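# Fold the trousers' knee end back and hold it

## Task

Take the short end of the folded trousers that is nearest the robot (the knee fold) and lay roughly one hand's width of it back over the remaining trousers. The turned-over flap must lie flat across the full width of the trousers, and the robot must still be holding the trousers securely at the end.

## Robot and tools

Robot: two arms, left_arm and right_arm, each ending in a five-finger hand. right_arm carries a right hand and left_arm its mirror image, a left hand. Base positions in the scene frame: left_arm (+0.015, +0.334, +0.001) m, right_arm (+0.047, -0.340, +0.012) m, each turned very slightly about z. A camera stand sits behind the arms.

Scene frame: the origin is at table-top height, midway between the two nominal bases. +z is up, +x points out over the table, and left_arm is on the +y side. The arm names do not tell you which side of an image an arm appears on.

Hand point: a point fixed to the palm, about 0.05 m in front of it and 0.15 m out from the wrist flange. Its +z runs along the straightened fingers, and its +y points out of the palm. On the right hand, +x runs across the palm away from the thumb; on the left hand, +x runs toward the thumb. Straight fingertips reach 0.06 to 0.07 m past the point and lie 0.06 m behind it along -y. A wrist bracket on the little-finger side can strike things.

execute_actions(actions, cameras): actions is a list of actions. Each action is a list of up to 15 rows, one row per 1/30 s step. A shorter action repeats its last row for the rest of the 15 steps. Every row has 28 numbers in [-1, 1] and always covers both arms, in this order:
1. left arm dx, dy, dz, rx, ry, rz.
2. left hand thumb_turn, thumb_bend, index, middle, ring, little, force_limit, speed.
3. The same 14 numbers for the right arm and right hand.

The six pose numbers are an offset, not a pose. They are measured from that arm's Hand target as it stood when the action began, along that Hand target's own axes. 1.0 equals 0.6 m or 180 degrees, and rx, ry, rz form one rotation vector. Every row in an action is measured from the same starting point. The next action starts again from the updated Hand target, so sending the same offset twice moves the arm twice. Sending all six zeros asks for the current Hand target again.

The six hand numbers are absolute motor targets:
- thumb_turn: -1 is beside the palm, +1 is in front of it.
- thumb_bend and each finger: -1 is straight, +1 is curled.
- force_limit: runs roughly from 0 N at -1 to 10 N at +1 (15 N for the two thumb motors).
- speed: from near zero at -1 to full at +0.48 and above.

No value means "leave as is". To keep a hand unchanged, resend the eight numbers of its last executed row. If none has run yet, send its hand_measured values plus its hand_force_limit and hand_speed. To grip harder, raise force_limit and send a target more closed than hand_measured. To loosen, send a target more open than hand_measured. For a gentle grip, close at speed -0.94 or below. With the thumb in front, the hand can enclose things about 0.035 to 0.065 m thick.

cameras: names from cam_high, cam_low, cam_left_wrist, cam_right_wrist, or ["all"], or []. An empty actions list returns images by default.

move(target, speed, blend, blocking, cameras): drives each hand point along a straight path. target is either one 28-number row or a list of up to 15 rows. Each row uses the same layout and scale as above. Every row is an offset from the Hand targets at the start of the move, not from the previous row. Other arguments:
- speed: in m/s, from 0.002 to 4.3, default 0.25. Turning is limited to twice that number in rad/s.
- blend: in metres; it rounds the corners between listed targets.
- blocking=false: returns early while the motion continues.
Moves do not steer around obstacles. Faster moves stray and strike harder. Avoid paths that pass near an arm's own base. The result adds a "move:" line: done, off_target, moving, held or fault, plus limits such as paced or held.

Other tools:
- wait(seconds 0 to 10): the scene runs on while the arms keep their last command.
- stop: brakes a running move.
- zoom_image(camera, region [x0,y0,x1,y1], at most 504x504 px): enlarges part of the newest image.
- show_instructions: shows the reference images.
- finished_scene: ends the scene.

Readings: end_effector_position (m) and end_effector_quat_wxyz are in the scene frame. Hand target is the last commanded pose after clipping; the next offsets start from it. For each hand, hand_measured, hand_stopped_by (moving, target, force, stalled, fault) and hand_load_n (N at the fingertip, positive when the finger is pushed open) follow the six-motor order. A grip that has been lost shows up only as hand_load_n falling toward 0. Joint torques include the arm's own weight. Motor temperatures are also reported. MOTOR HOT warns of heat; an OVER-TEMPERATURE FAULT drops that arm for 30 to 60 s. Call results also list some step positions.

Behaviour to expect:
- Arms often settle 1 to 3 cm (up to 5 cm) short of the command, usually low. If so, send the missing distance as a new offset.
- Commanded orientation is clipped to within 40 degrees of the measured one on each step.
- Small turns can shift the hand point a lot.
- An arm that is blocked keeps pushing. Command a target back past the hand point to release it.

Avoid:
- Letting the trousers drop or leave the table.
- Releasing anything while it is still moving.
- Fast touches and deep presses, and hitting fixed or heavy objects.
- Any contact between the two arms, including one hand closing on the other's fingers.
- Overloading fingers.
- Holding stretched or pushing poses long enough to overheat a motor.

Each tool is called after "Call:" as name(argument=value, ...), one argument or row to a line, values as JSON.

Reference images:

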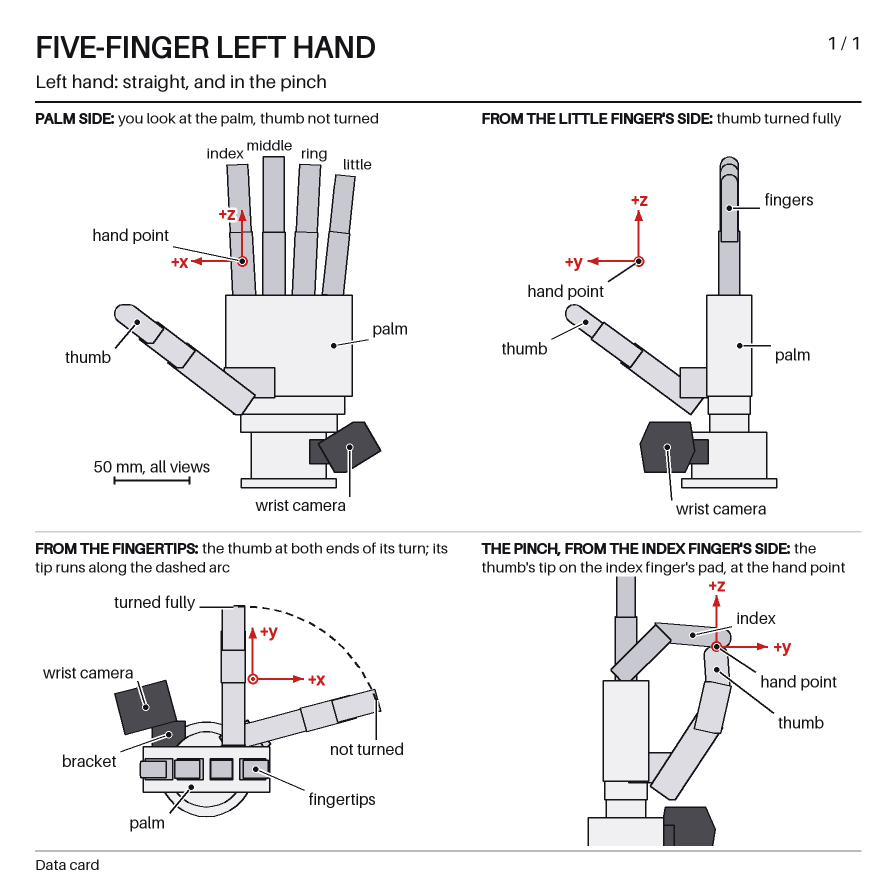

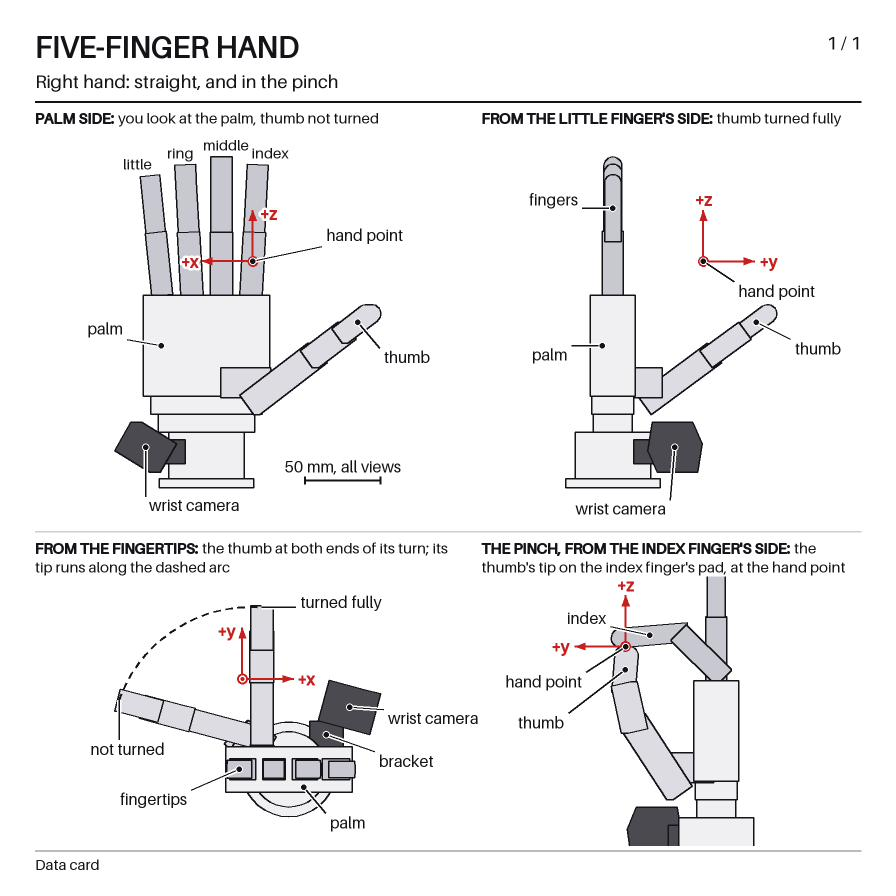

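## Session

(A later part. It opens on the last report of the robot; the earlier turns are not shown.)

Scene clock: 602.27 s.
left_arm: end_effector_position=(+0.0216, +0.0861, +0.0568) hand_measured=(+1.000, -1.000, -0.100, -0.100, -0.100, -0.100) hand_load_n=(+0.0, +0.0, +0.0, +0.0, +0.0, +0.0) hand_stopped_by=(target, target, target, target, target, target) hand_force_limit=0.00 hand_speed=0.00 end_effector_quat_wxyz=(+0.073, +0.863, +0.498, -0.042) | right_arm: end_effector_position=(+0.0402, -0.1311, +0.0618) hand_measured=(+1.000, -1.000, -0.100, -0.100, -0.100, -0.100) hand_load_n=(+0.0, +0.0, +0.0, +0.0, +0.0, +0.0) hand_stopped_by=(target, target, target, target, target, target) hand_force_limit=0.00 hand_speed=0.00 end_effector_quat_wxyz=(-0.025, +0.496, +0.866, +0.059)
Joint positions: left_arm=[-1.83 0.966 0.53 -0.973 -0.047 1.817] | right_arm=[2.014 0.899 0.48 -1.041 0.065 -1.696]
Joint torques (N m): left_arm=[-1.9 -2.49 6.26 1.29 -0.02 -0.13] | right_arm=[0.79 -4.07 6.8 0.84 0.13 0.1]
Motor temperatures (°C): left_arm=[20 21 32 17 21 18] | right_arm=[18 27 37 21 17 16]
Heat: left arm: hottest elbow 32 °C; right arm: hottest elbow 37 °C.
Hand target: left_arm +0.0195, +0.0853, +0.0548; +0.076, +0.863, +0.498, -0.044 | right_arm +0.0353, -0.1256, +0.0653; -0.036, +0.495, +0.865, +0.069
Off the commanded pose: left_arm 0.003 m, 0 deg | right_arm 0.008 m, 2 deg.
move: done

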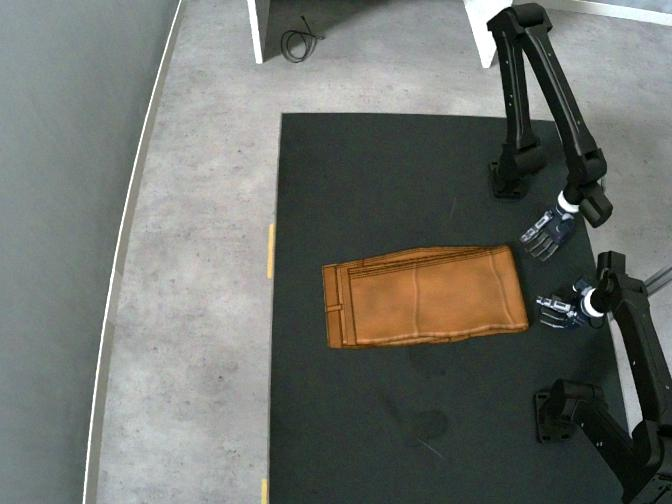

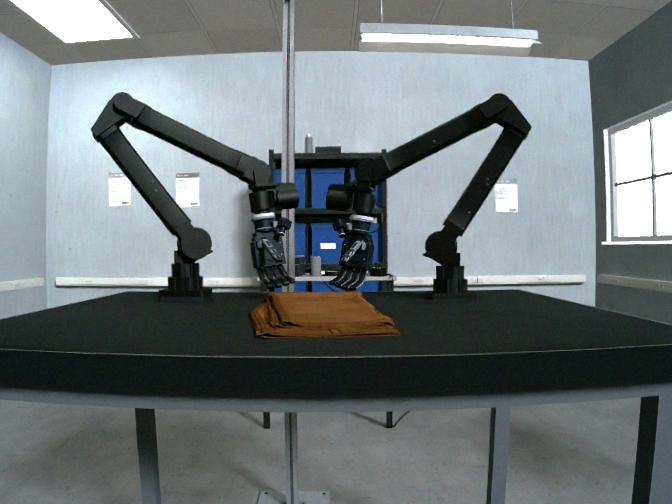

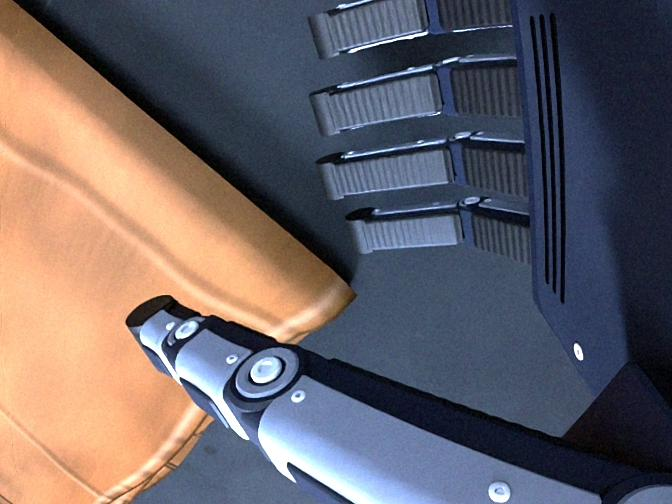

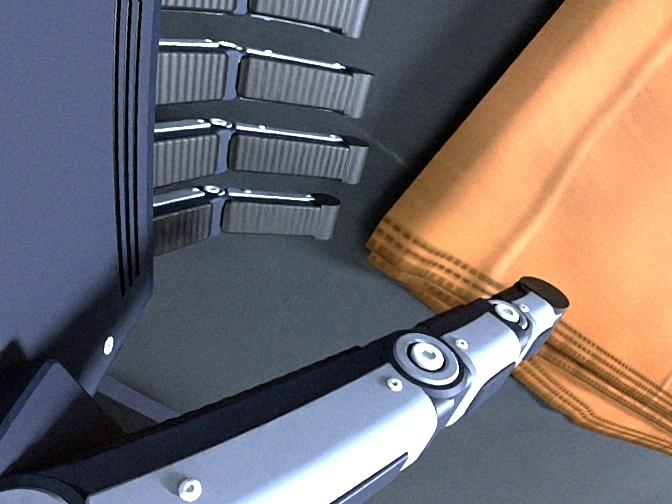

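Call:
move(
  target=[0.0053,-0.003,0.0345,0,0,0,1,-1,-0.1,-0.1,-0.1,-0.1,0,0,0.0063,-0.0058,0.0434,0,0,0,1,-1,-0.1,-0.1,-0.1,-0.1,0,0],
  speed=0.05,
  cameras=["all"],
)

Call:
zoom_image(
  camera="cam_low",
  region=[220, 200, 430, 350],
)

Call:
zoom_image(
  camera="cam_high",
  region=[460, 200, 620, 380],
)

Scene clock: 613.27 s.
left_arm: end_effector_position=(+0.0215, +0.0856, +0.0367) hand_measured=(+1.000, -1.000, -0.100, -0.100, -0.100, -0.100) hand_load_n=(+0.0, -0.5, +0.0, +0.0, +0.0, +0.0) hand_stopped_by=(target, target, target, target, target, target) hand_force_limit=0.00 hand_speed=0.00 end_effector_quat_wxyz=(+0.075, +0.863, +0.498, -0.044) | right_arm: end_effector_position=(+0.0349, -0.1238, +0.0397) hand_measured=(+1.000, -1.000, -0.100, -0.100, -0.100, -0.100) hand_load_n=(+0.0, -0.5, +0.0, +0.0, +0.0, +0.0) hand_stopped_by=(target, target, target, target, target, target) hand_force_limit=0.00 hand_speed=0.00 end_effector_quat_wxyz=(-0.032, +0.496, +0.865, +0.065)
Joint positions: left_arm=[-1.83 1.001 0.49 -0.893 -0.047 1.817] | right_arm=[2.024 0.958 0.444 -0.928 0.067 -1.685]
Joint torques (N m): left_arm=[-1.26 -1.61 5.98 1.43 -0.01 -0.17] | right_arm=[0.73 -3.02 6.45 0.91 0.13 0.13]
Heat: left arm: hottest elbow 31 °C; right arm: hottest elbow 36 °C.
Hand target: left_arm +0.0195, +0.0852, +0.0338; +0.076, +0.863, +0.498, -0.044 | right_arm +0.0305, -0.1201, +0.0397; -0.037, +0.495, +0.865, +0.069
Off the commanded pose: left_arm 0.004 m, 0 deg | right_arm 0.006 m, 1 deg.
move: done

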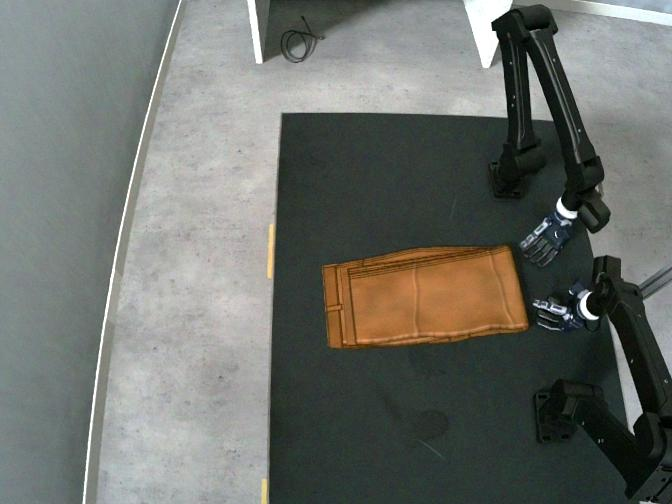

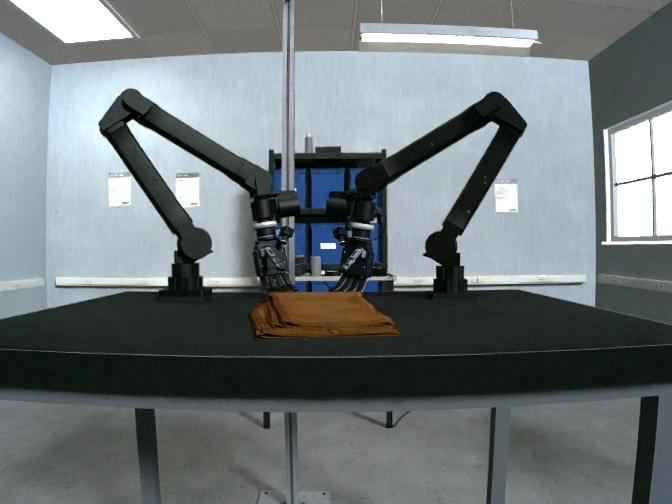

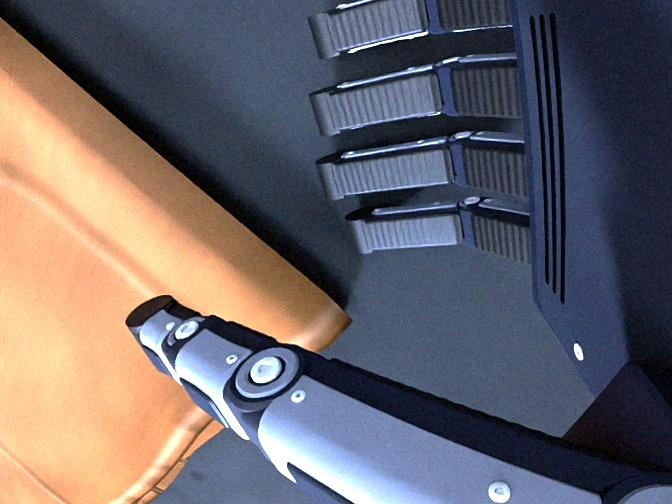

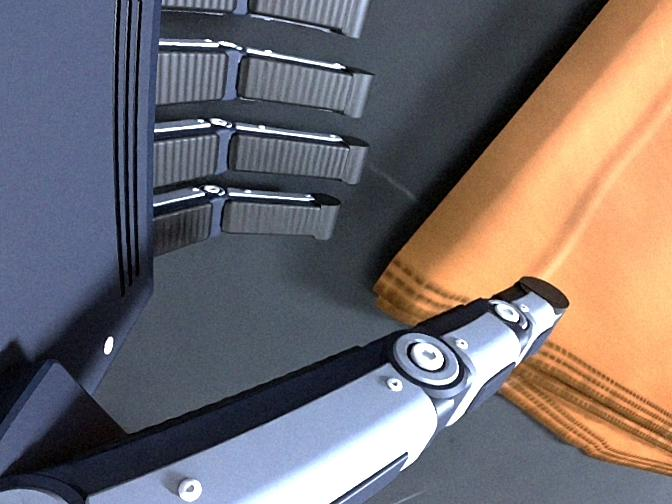

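Scaled by 2.400 from the camera's 672x504 image, which has a finer 960x720 frame.

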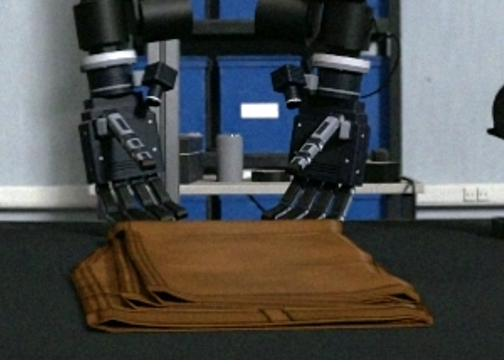

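Scaled by 2.800 from the camera's 672x504 image, which has a finer 960x720 frame.

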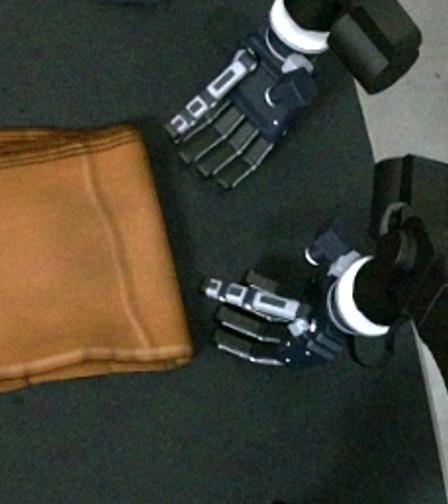

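Call:
move(
  target=[0.0025,-0.0014,0.0165,0,0,0,1,-1,-0.1,-0.1,-0.1,-0.1,0,0,0.0025,-0.0014,-0.0165,0,0,0,1,-1,-0.1,-0.1,-0.1,-0.1,0,0],
  speed=0.04,
)

Scene clock: 619.40 s.
left_arm: end_effector_position=(+0.0209, +0.0845, +0.0337) hand_measured=(+1.000, -1.000, -0.100, -0.100, -0.100, -0.100) hand_load_n=(+0.0, +0.0, -7.0, +0.0, +0.0, +0.0) hand_stopped_by=(target, target, target, target, target, target) hand_force_limit=0.00 hand_speed=0.00 end_effector_quat_wxyz=(+0.079, +0.860, +0.502, -0.046) | right_arm: end_effector_position=(+0.0350, -0.1276, +0.0396) hand_measured=(+1.000, -1.000, -0.100, -0.100, -0.100, -0.100) hand_load_n=(+0.5, +0.0, +0.0, +0.0, +0.0, +0.0) hand_stopped_by=(target, target, target, target, target, target) hand_force_limit=0.00 hand_speed=0.00 end_effector_quat_wxyz=(-0.027, +0.496, +0.866, +0.061)
Joint positions: left_arm=[-1.833 1.006 0.483 -0.872 -0.05 1.805] | right_arm=[2.031 0.958 0.444 -0.941 0.068 -1.678]
Joint torques (N m): left_arm=[-1.85 0.15 5.29 2.29 0.06 -0.04] | right_arm=[0.85 -4.66 7.75 -0.21 0.13 0.11]
Heat: left arm: hottest elbow 31 °C; right arm: hottest elbow 36 °C.
Hand target: left_arm +0.0196, +0.0851, +0.0238; +0.076, +0.863, +0.498, -0.044 | right_arm +0.0290, -0.1209, +0.0497; -0.036, +0.495, +0.865, +0.069
Off the commanded pose: left_arm 0.010 m, 1 deg | right_arm 0.014 m, 1 deg.
move: off_target (right_arm)

Call:
move(
  target=[-0.0028,0.0015,-0.02,0,0,0,1,-1,-0.1,-0.1,-0.1,-0.1,0,0,0.005,-0.0028,0.034,0,0,0,1,-1,-0.1,-0.1,-0.1,-0.1,0,0],
  speed=0.04,
)

Scene clock: 624.40 s.
left_arm: end_effector_position=(+0.0211, +0.0848, +0.0342) hand_measured=(+1.000, -1.000, -0.100, -0.100, -0.100, -0.100) hand_load_n=(+0.0, +0.0, -3.0, +0.0, +0.0, +0.0) hand_stopped_by=(target, target, target, target, target, target) hand_force_limit=0.00 hand_speed=0.00 end_effector_quat_wxyz=(+0.079, +0.860, +0.503, -0.046) | right_arm: end_effector_position=(+0.0302, -0.1187, +0.0318) hand_measured=(+1.000, -1.000, -0.100, -0.100, -0.100, -0.100) hand_load_n=(+0.0, +0.0, -2.5, +0.0, +0.0, +0.0) hand_stopped_by=(target, target, target, target, target, target) hand_force_limit=0.00 hand_speed=0.00 end_effector_quat_wxyz=(-0.033, +0.497, +0.865, +0.067)
Joint positions: left_arm=[-1.833 1.004 0.483 -0.874 -0.051 1.804] | right_arm=[2.036 1 0.441 -0.882 0.07 -1.672]
Joint torques (N m): left_arm=[-1.32 -2.67 6.83 0.36 0.07 0.03] | right_arm=[0.62 -3.14 6.05 1.07 0.07 0.09]
Heat: left arm: hottest elbow 30 °C; right arm: hottest elbow 37 °C.
Hand target: left_arm +0.0196, +0.0853, +0.0360; +0.076, +0.863, +0.498, -0.044 | right_arm +0.0261, -0.1159, +0.0298; -0.037, +0.495, +0.865, +0.069
Off the commanded pose: left_arm 0.002 m, 1 deg | right_arm 0.005 m, 1 deg.
move: done

Call:
move(
  target=[0.0248,0.0435,-0.0017,0,0,0,1,-1,-0.06,-0.15,-0.25,-0.35,0,0,-0.0331,0.0579,-0.0017,0,0,0,1,-1,-0.06,-0.15,-0.25,-0.35,0,0],
  speed=0.05,
  cameras=["all"],
)

Call:
zoom_image(
  camera="cam_low",
  region=[220, 200, 430, 350],
)

Call:
zoom_image(
  camera="cam_high",
  region=[460, 200, 620, 380],
)

Scene clock: 637.50 s.
left_arm: end_effector_position=(+0.0472, +0.0802, +0.0385) hand_measured=(+1.000, -1.000, -0.060, -0.150, -0.250, -0.350) hand_load_n=(+0.0, -0.5, +0.0, +0.0, +0.0, +0.0) hand_stopped_by=(target, target, target, target, target, target) hand_force_limit=0.00 hand_speed=0.00 end_effector_quat_wxyz=(+0.080, +0.862, +0.499, -0.047) | right_arm: end_effector_position=(+0.0607, -0.1116, +0.0341) hand_measured=(+1.000, -1.000, -0.060, -0.150, -0.248, -0.350) hand_load_n=(+0.0, +0.0, +0.0, +0.0, -3.0, +0.0) hand_stopped_by=(target, target, target, target, target, target) hand_force_limit=0.00 hand_speed=0.00 end_effector_quat_wxyz=(-0.041, +0.492, +0.867, +0.071)
Joint positions: left_arm=[-1.711 0.984 0.484 -0.887 -0.028 1.933] | right_arm=[1.88 0.955 0.425 -0.882 0.044 -1.837]
Joint torques (N m): left_arm=[-0.38 -2.26 5.82 0.46 0.13 0.01] | right_arm=[-1.96 -3.78 5.46 0.27 0.06 -0.1]
Heat: left arm: hottest elbow 30 °C; right arm: hottest elbow 35 °C.
Hand target: left_arm +0.0495, +0.0854, +0.0369; +0.076, +0.863, +0.498, -0.044 | right_arm +0.0661, -0.1157, +0.0310; -0.036, +0.495, +0.865, +0.069
Off the commanded pose: left_arm 0.006 m, 1 deg | right_arm 0.007 m, 1 deg.
move: done

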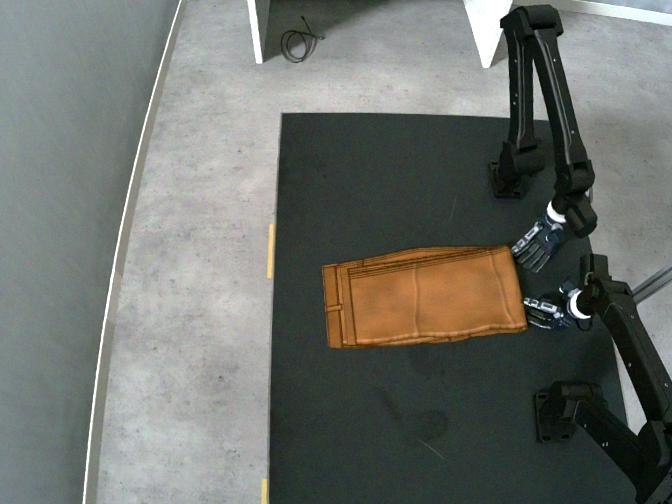

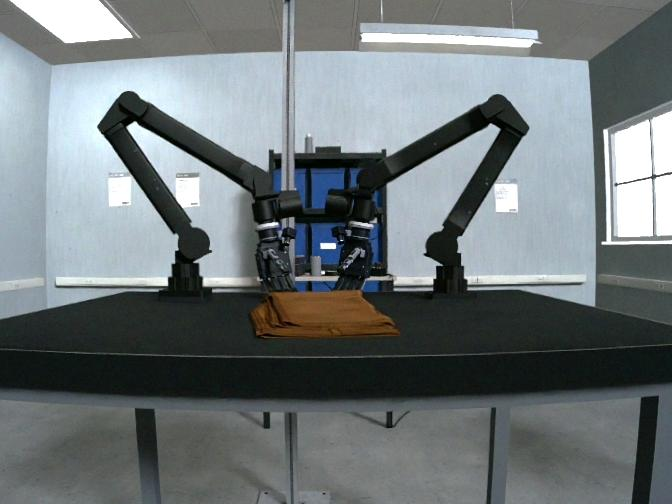

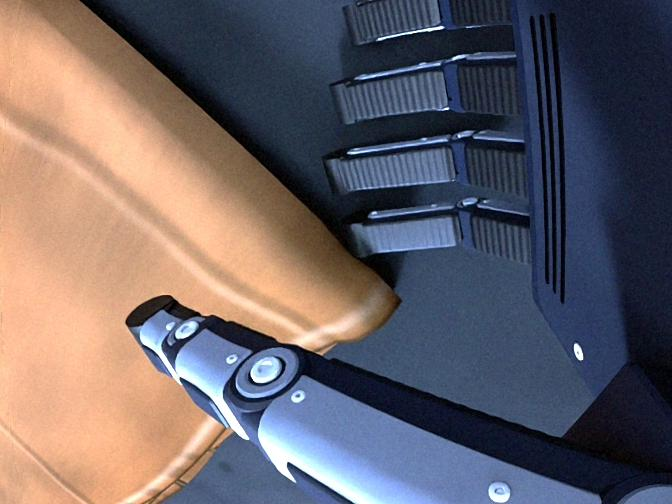

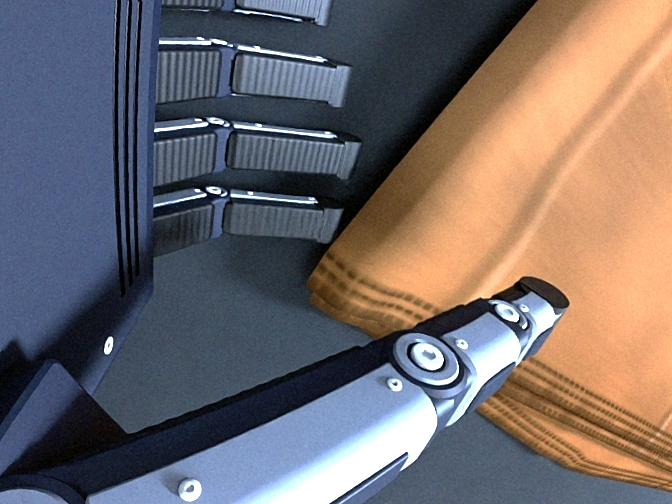

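Scaled by 2.400 from the camera's 672x504 image, which has a finer 960x720 frame.

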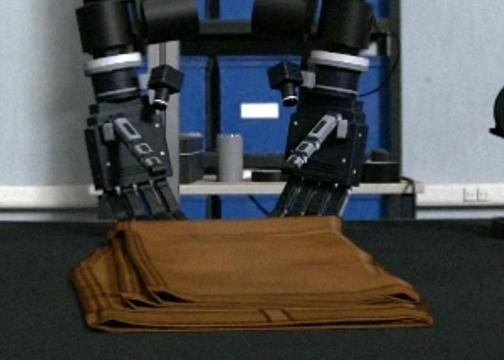

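Scaled by 2.800 from the camera's 672x504 image, which has a finer 960x720 frame.

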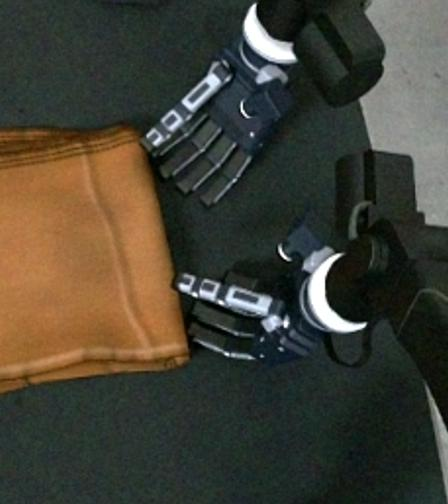

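Call:
move(
  target=[0.0177,0.0283,0.0065,0,0,0,1,-1,-0.06,-0.15,-0.25,-0.35,0,0,-0.021,0.0263,-0.0008,0,0,0,1,-1,-0.06,-0.12,-0.17,-0.27,0,0],
  speed=0.05,
  cameras=["all"],
)

Call:
zoom_image(
  camera="cam_high",
  region=[460, 200, 620, 380],
)

Scene clock: 645.73 s.
left_arm: end_effector_position=(+0.0657, +0.0801, +0.0376) hand_measured=(+1.000, -1.000, -0.060, -0.150, -0.250, -0.350) hand_load_n=(+0.0, +0.0, +0.0, +0.0, -2.0, +0.0) hand_stopped_by=(target, target, target, target, target, target) hand_force_limit=0.00 hand_speed=0.00 end_effector_quat_wxyz=(+0.079, +0.863, +0.496, -0.049) | right_arm: end_effector_position=(+0.0819, -0.1148, +0.0314) hand_measured=(+1.000, -1.000, -0.060, -0.120, -0.170, -0.270) hand_load_n=(+0.0, -0.5, +0.0, -1.5, +0.0, +0.0) hand_stopped_by=(target, target, target, target, target, target) hand_force_limit=0.00 hand_speed=0.00 end_effector_quat_wxyz=(-0.040, +0.493, +0.866, +0.071)
Joint positions: left_arm=[-1.623 0.975 0.477 -0.887 -0.008 2.026] | right_arm=[1.78 0.932 0.404 -0.883 0.03 -1.934]
Joint torques (N m): left_arm=[-0.26 -2.02 5.64 0.88 -0.02 -0.05] | right_arm=[-1.85 -3.96 5.9 -0.16 0.03 -0.09]
Heat: left arm: hottest elbow 30 °C; right arm: hottest elbow 34 °C.
Hand target: left_arm +0.0695, +0.0854, +0.0330; +0.076, +0.863, +0.498, -0.044 | right_arm +0.0861, -0.1185, +0.0312; -0.036, +0.495, +0.865, +0.069
Off the commanded pose: left_arm 0.008 m, 1 deg | right_arm 0.006 m, 1 deg.
move: done

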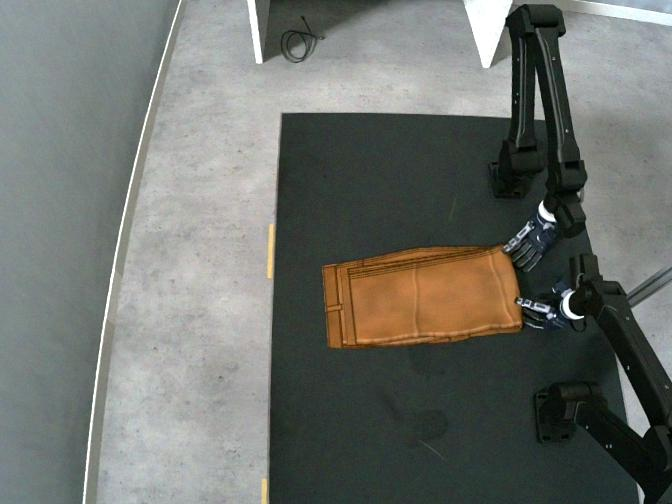

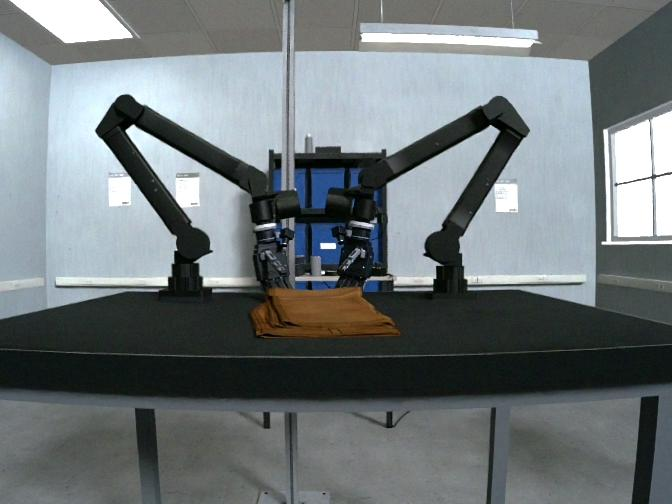

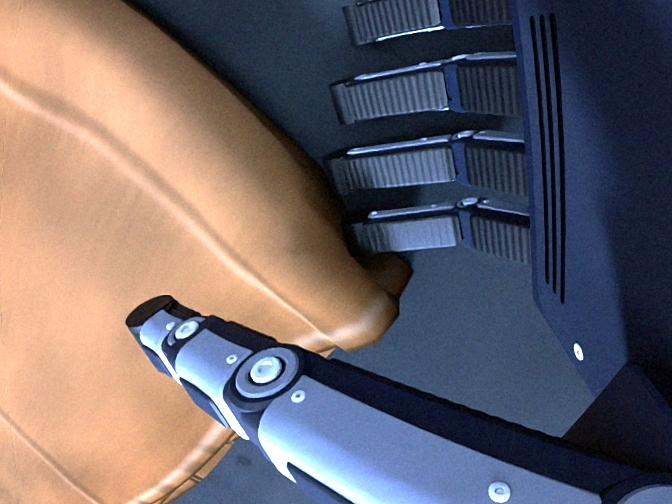

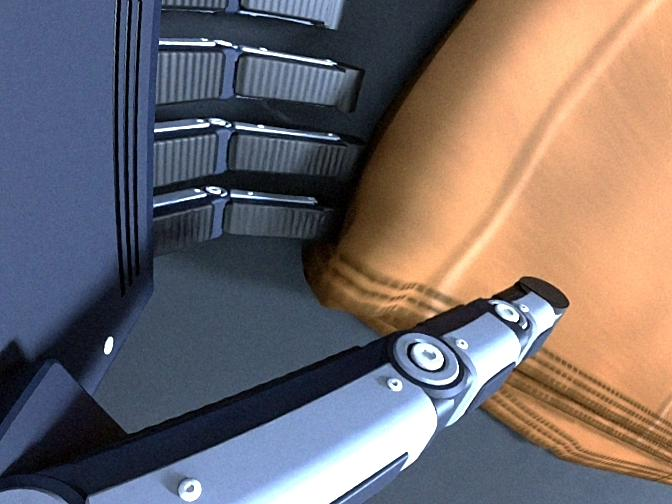

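Scaled by 2.800 from the camera's 672x504 image, which has a finer 960x720 frame.

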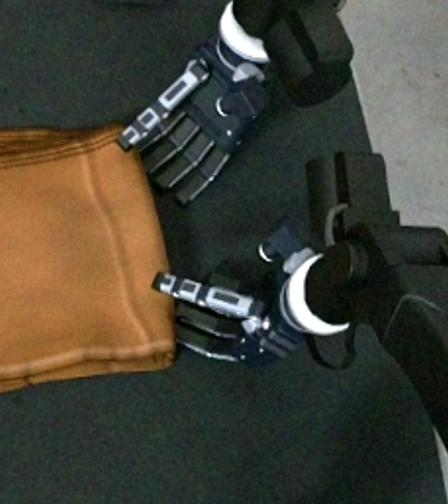

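Call:
move(
  target=[0.0177,0.0283,0.0065,0,0,0,1,-1,-0.06,-0.15,-0.25,-0.35,0,0,-0.021,0.0263,-0.0008,0,0,0,1,-1,-0.06,-0.12,-0.17,-0.27,0,0],
  speed=0.05,
  cameras=["all"],
)

Call:
zoom_image(
  camera="cam_high",
  region=[460, 200, 620, 380],
)

Call:
zoom_image(
  camera="cam_low",
  region=[220, 200, 430, 350],
)

Scene clock: 655.97 s.
left_arm: end_effector_position=(+0.0833, +0.0792, +0.0375) hand_measured=(+1.000, -1.000, -0.060, -0.150, -0.250, -0.350) hand_load_n=(+0.0, +0.0, +0.0, +0.0, -1.5, +0.0) hand_stopped_by=(target, target, target, target, target, target) hand_force_limit=0.00 hand_speed=0.00 end_effector_quat_wxyz=(+0.087, +0.858, +0.504, -0.045) | right_arm: end_effector_position=(+0.1023, -0.1172, +0.0314) hand_measured=(+1.000, -1.000, -0.060, -0.120, -0.170, -0.270) hand_load_n=(+0.0, +0.0, +0.0, -1.0, +0.0, +0.0) hand_stopped_by=(target, target, target, target, target, target) hand_force_limit=0.00 hand_speed=0.00 end_effector_quat_wxyz=(-0.040, +0.492, +0.867, +0.072)
Joint positions: left_arm=[-1.555 0.974 0.473 -0.873 -0.011 2.074] | right_arm=[1.676 0.91 0.394 -0.892 0.014 -2.038]
Joint torques (N m): left_arm=[0.21 -0.56 5.46 1.28 -0.21 -0.01] | right_arm=[-1.96 -3.84 6 -0.16 0.01 -0.08]
Heat: left arm: hottest elbow 29 °C; right arm: hottest elbow 34 °C.
Hand target: left_arm +0.0896, +0.0854, +0.0290; +0.076, +0.863, +0.498, -0.044 | right_arm +0.1061, -0.1214, +0.0314; -0.036, +0.495, +0.865, +0.069
Off the commanded pose: left_arm 0.012 m, 2 deg | right_arm 0.006 m, 1 deg.
joint sent to its limit (left arm) — joint 6 (wrist roll), upper limit. The joint targets still meet the commanded pose.
move: off_target (left_arm)

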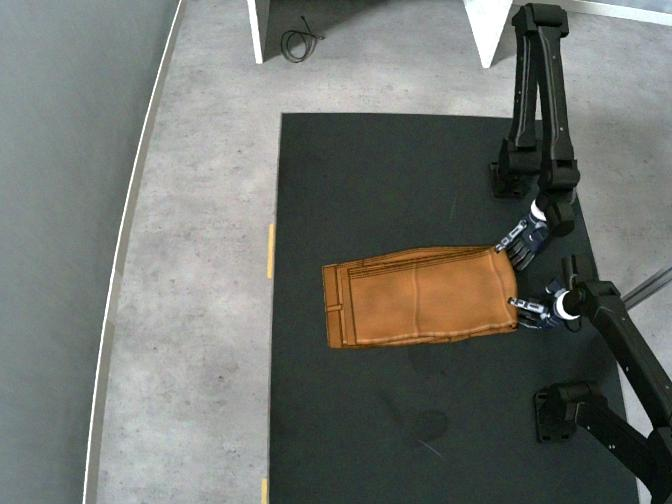

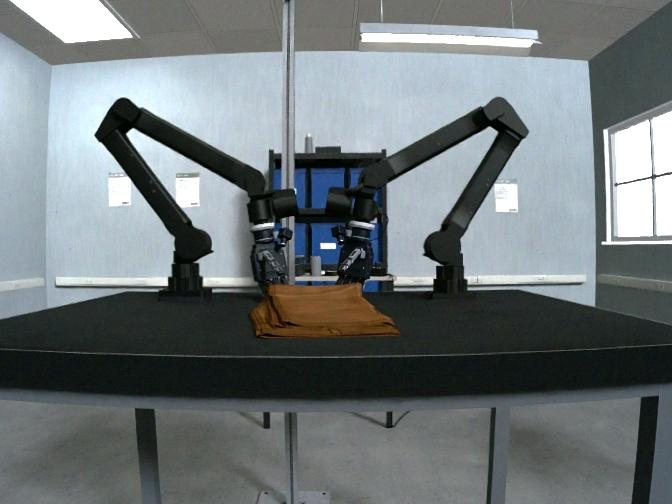

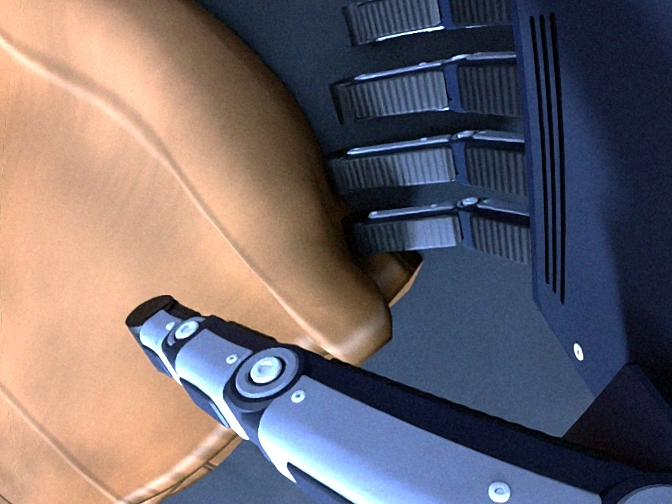

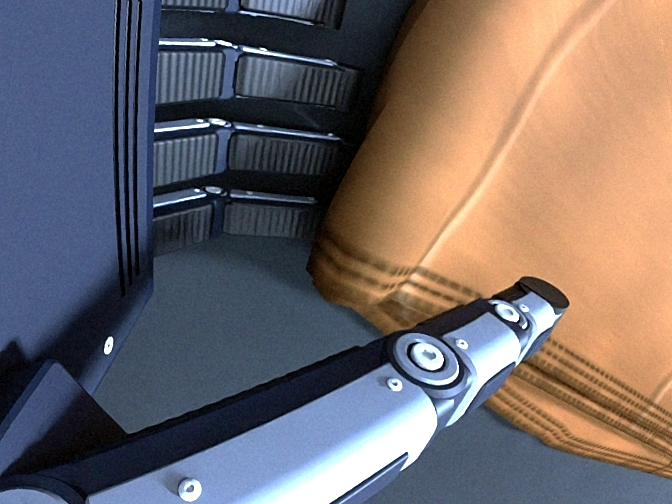

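Scaled by 2.800 from the camera's 672x504 image, which has a finer 960x720 frame.

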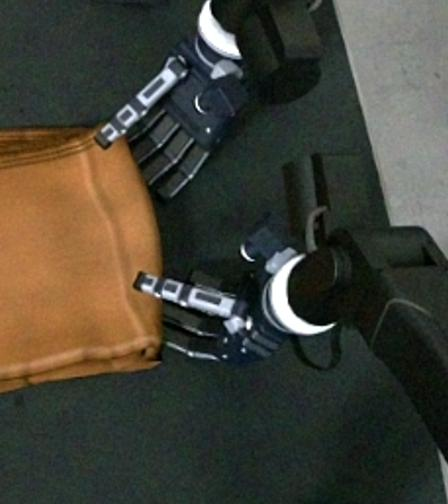

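Scaled by 2.400 from the camera's 672x504 image, which has a finer 960x720 frame.

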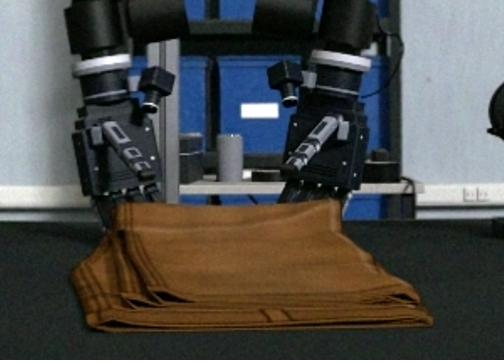

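Call:
zoom_image(
  camera="cam_left_wrist",
  region=[220, 100, 540, 400],
)

Call:
zoom_image(
  camera="cam_right_wrist",
  region=[200, 50, 540, 400],
)

Scaled by 1.575 from the camera's 672x504 image, which has a finer 960x720 frame.

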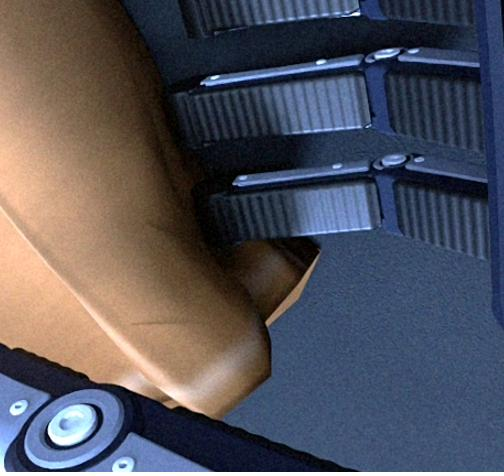

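Scaled by 1.440 from the camera's 672x504 image, which has a finer 960x720 frame.

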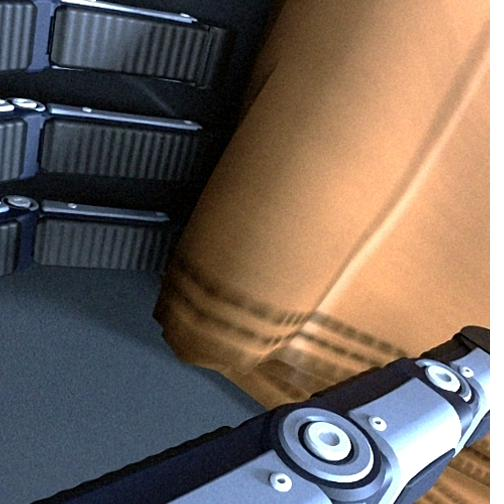

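Call:
move(
  target=[
    [-0.039,-0.0732,-0.0088,0,0,-0.0835,1,-1,-0.2,-0.22,-0.28,-0.37,0,0,0.0443,-0.0668,0.0008,0,0,0.0835,1,-1,-0.1,-0.14,-0.2,-0.3,0,0],
  ],
  speed=0.08,
  cameras=["all"],
)

Call:
zoom_image(
  camera="cam_high",
  region=[460, 200, 620, 380],
)

Scene clock: 704.87 s.
left_arm: end_effector_position=(+0.0502, +0.0854, +0.0396) hand_measured=(+1.000, -1.000, -0.198, -0.220, -0.280, -0.370) hand_load_n=(+0.0, +0.0, -6.0, -3.5, +0.0, +0.0) hand_stopped_by=(target, target, target, target, target, target) hand_force_limit=0.00 hand_speed=0.00 end_effector_quat_wxyz=(+0.090, +0.790, +0.604, -0.052) | right_arm: end_effector_position=(+0.0707, -0.1262, +0.0312) hand_measured=(+1.000, -1.000, -0.100, -0.140, -0.200, -0.300) hand_load_n=(+0.0, +0.0, -0.5, -7.5, -0.5, +0.0) hand_stopped_by=(target, target, target, target, target, target) hand_force_limit=0.00 hand_speed=0.00 end_effector_quat_wxyz=(-0.033, +0.605, +0.792, +0.072)
Joint positions: left_arm=[-1.711 1.006 0.501 -0.866 -0.06 1.681] | right_arm=[1.853 0.982 0.432 -0.88 0.072 -1.595]
Joint torques (N m): left_arm=[-1.96 -0.09 7.13 0.58 1.07 -0.28] | right_arm=[1.67 -1.9 7.43 0.76 -0.9 0.23]
Heat: left arm: hottest elbow 28 °C; right arm: hottest elbow 34 °C.
Hand target: left_arm +0.0398, +0.0879, +0.0339; +0.070, +0.790, +0.607, -0.053 | right_arm +0.0581, -0.1188, +0.0310; -0.045, +0.604, +0.793, +0.064
Off the commanded pose: left_arm 0.012 m, 2 deg | right_arm 0.015 m, 2 deg.
move: off_target (left_arm, right_arm)

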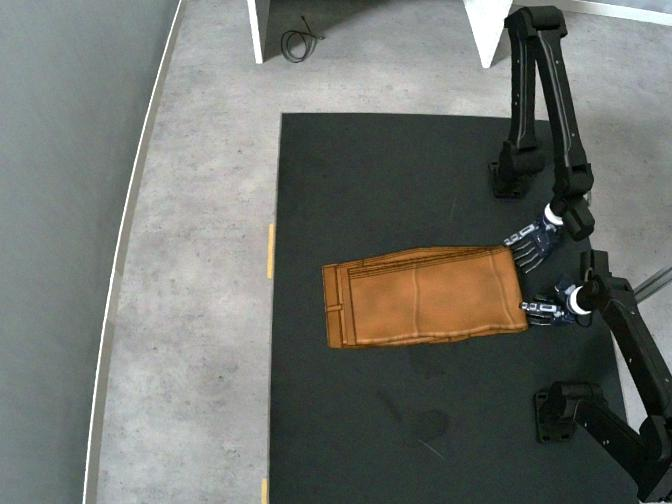

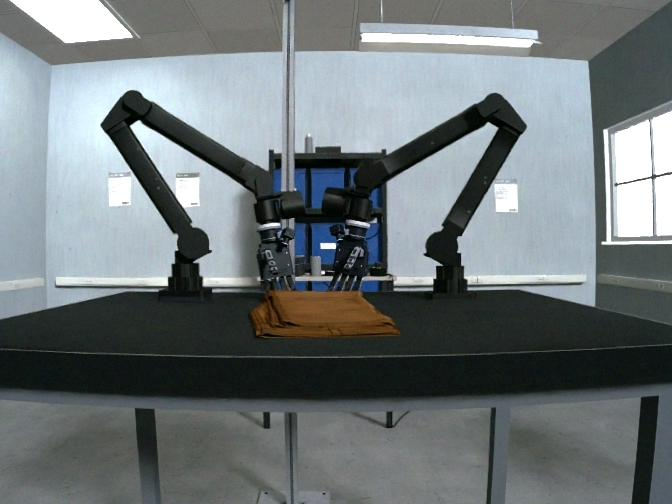

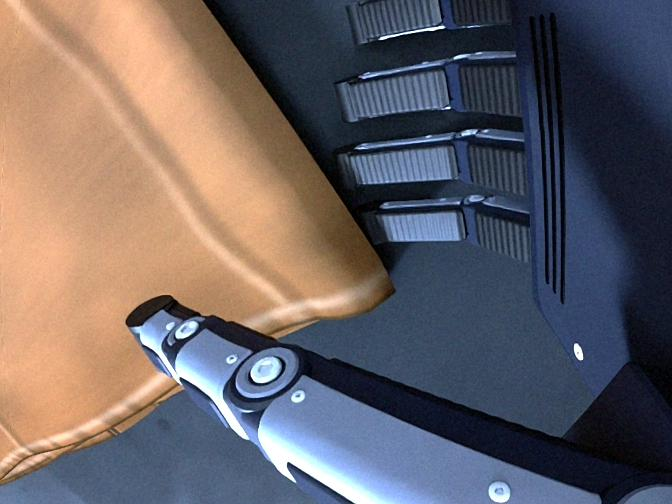

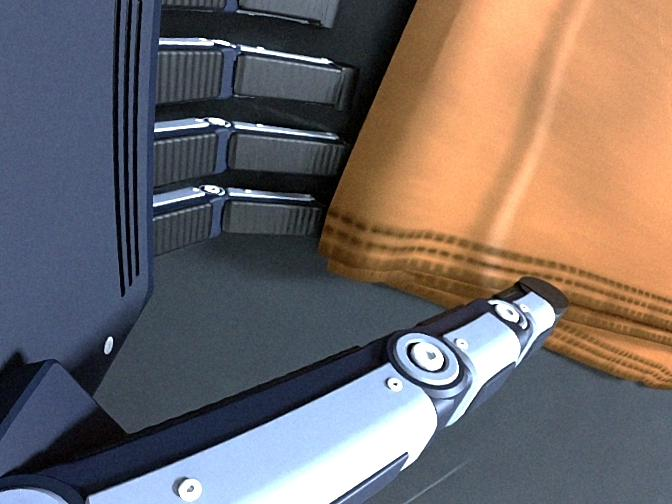

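Scaled by 2.800 from the camera's 672x504 image, which has a finer 960x720 frame.

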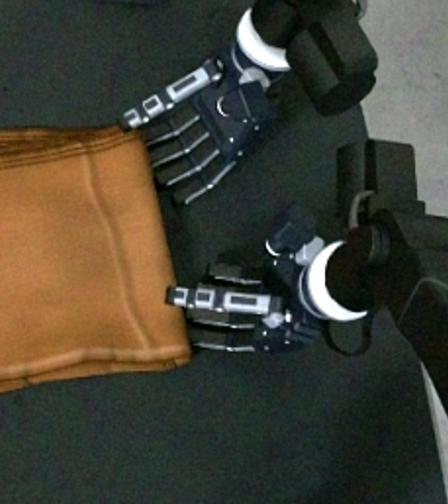

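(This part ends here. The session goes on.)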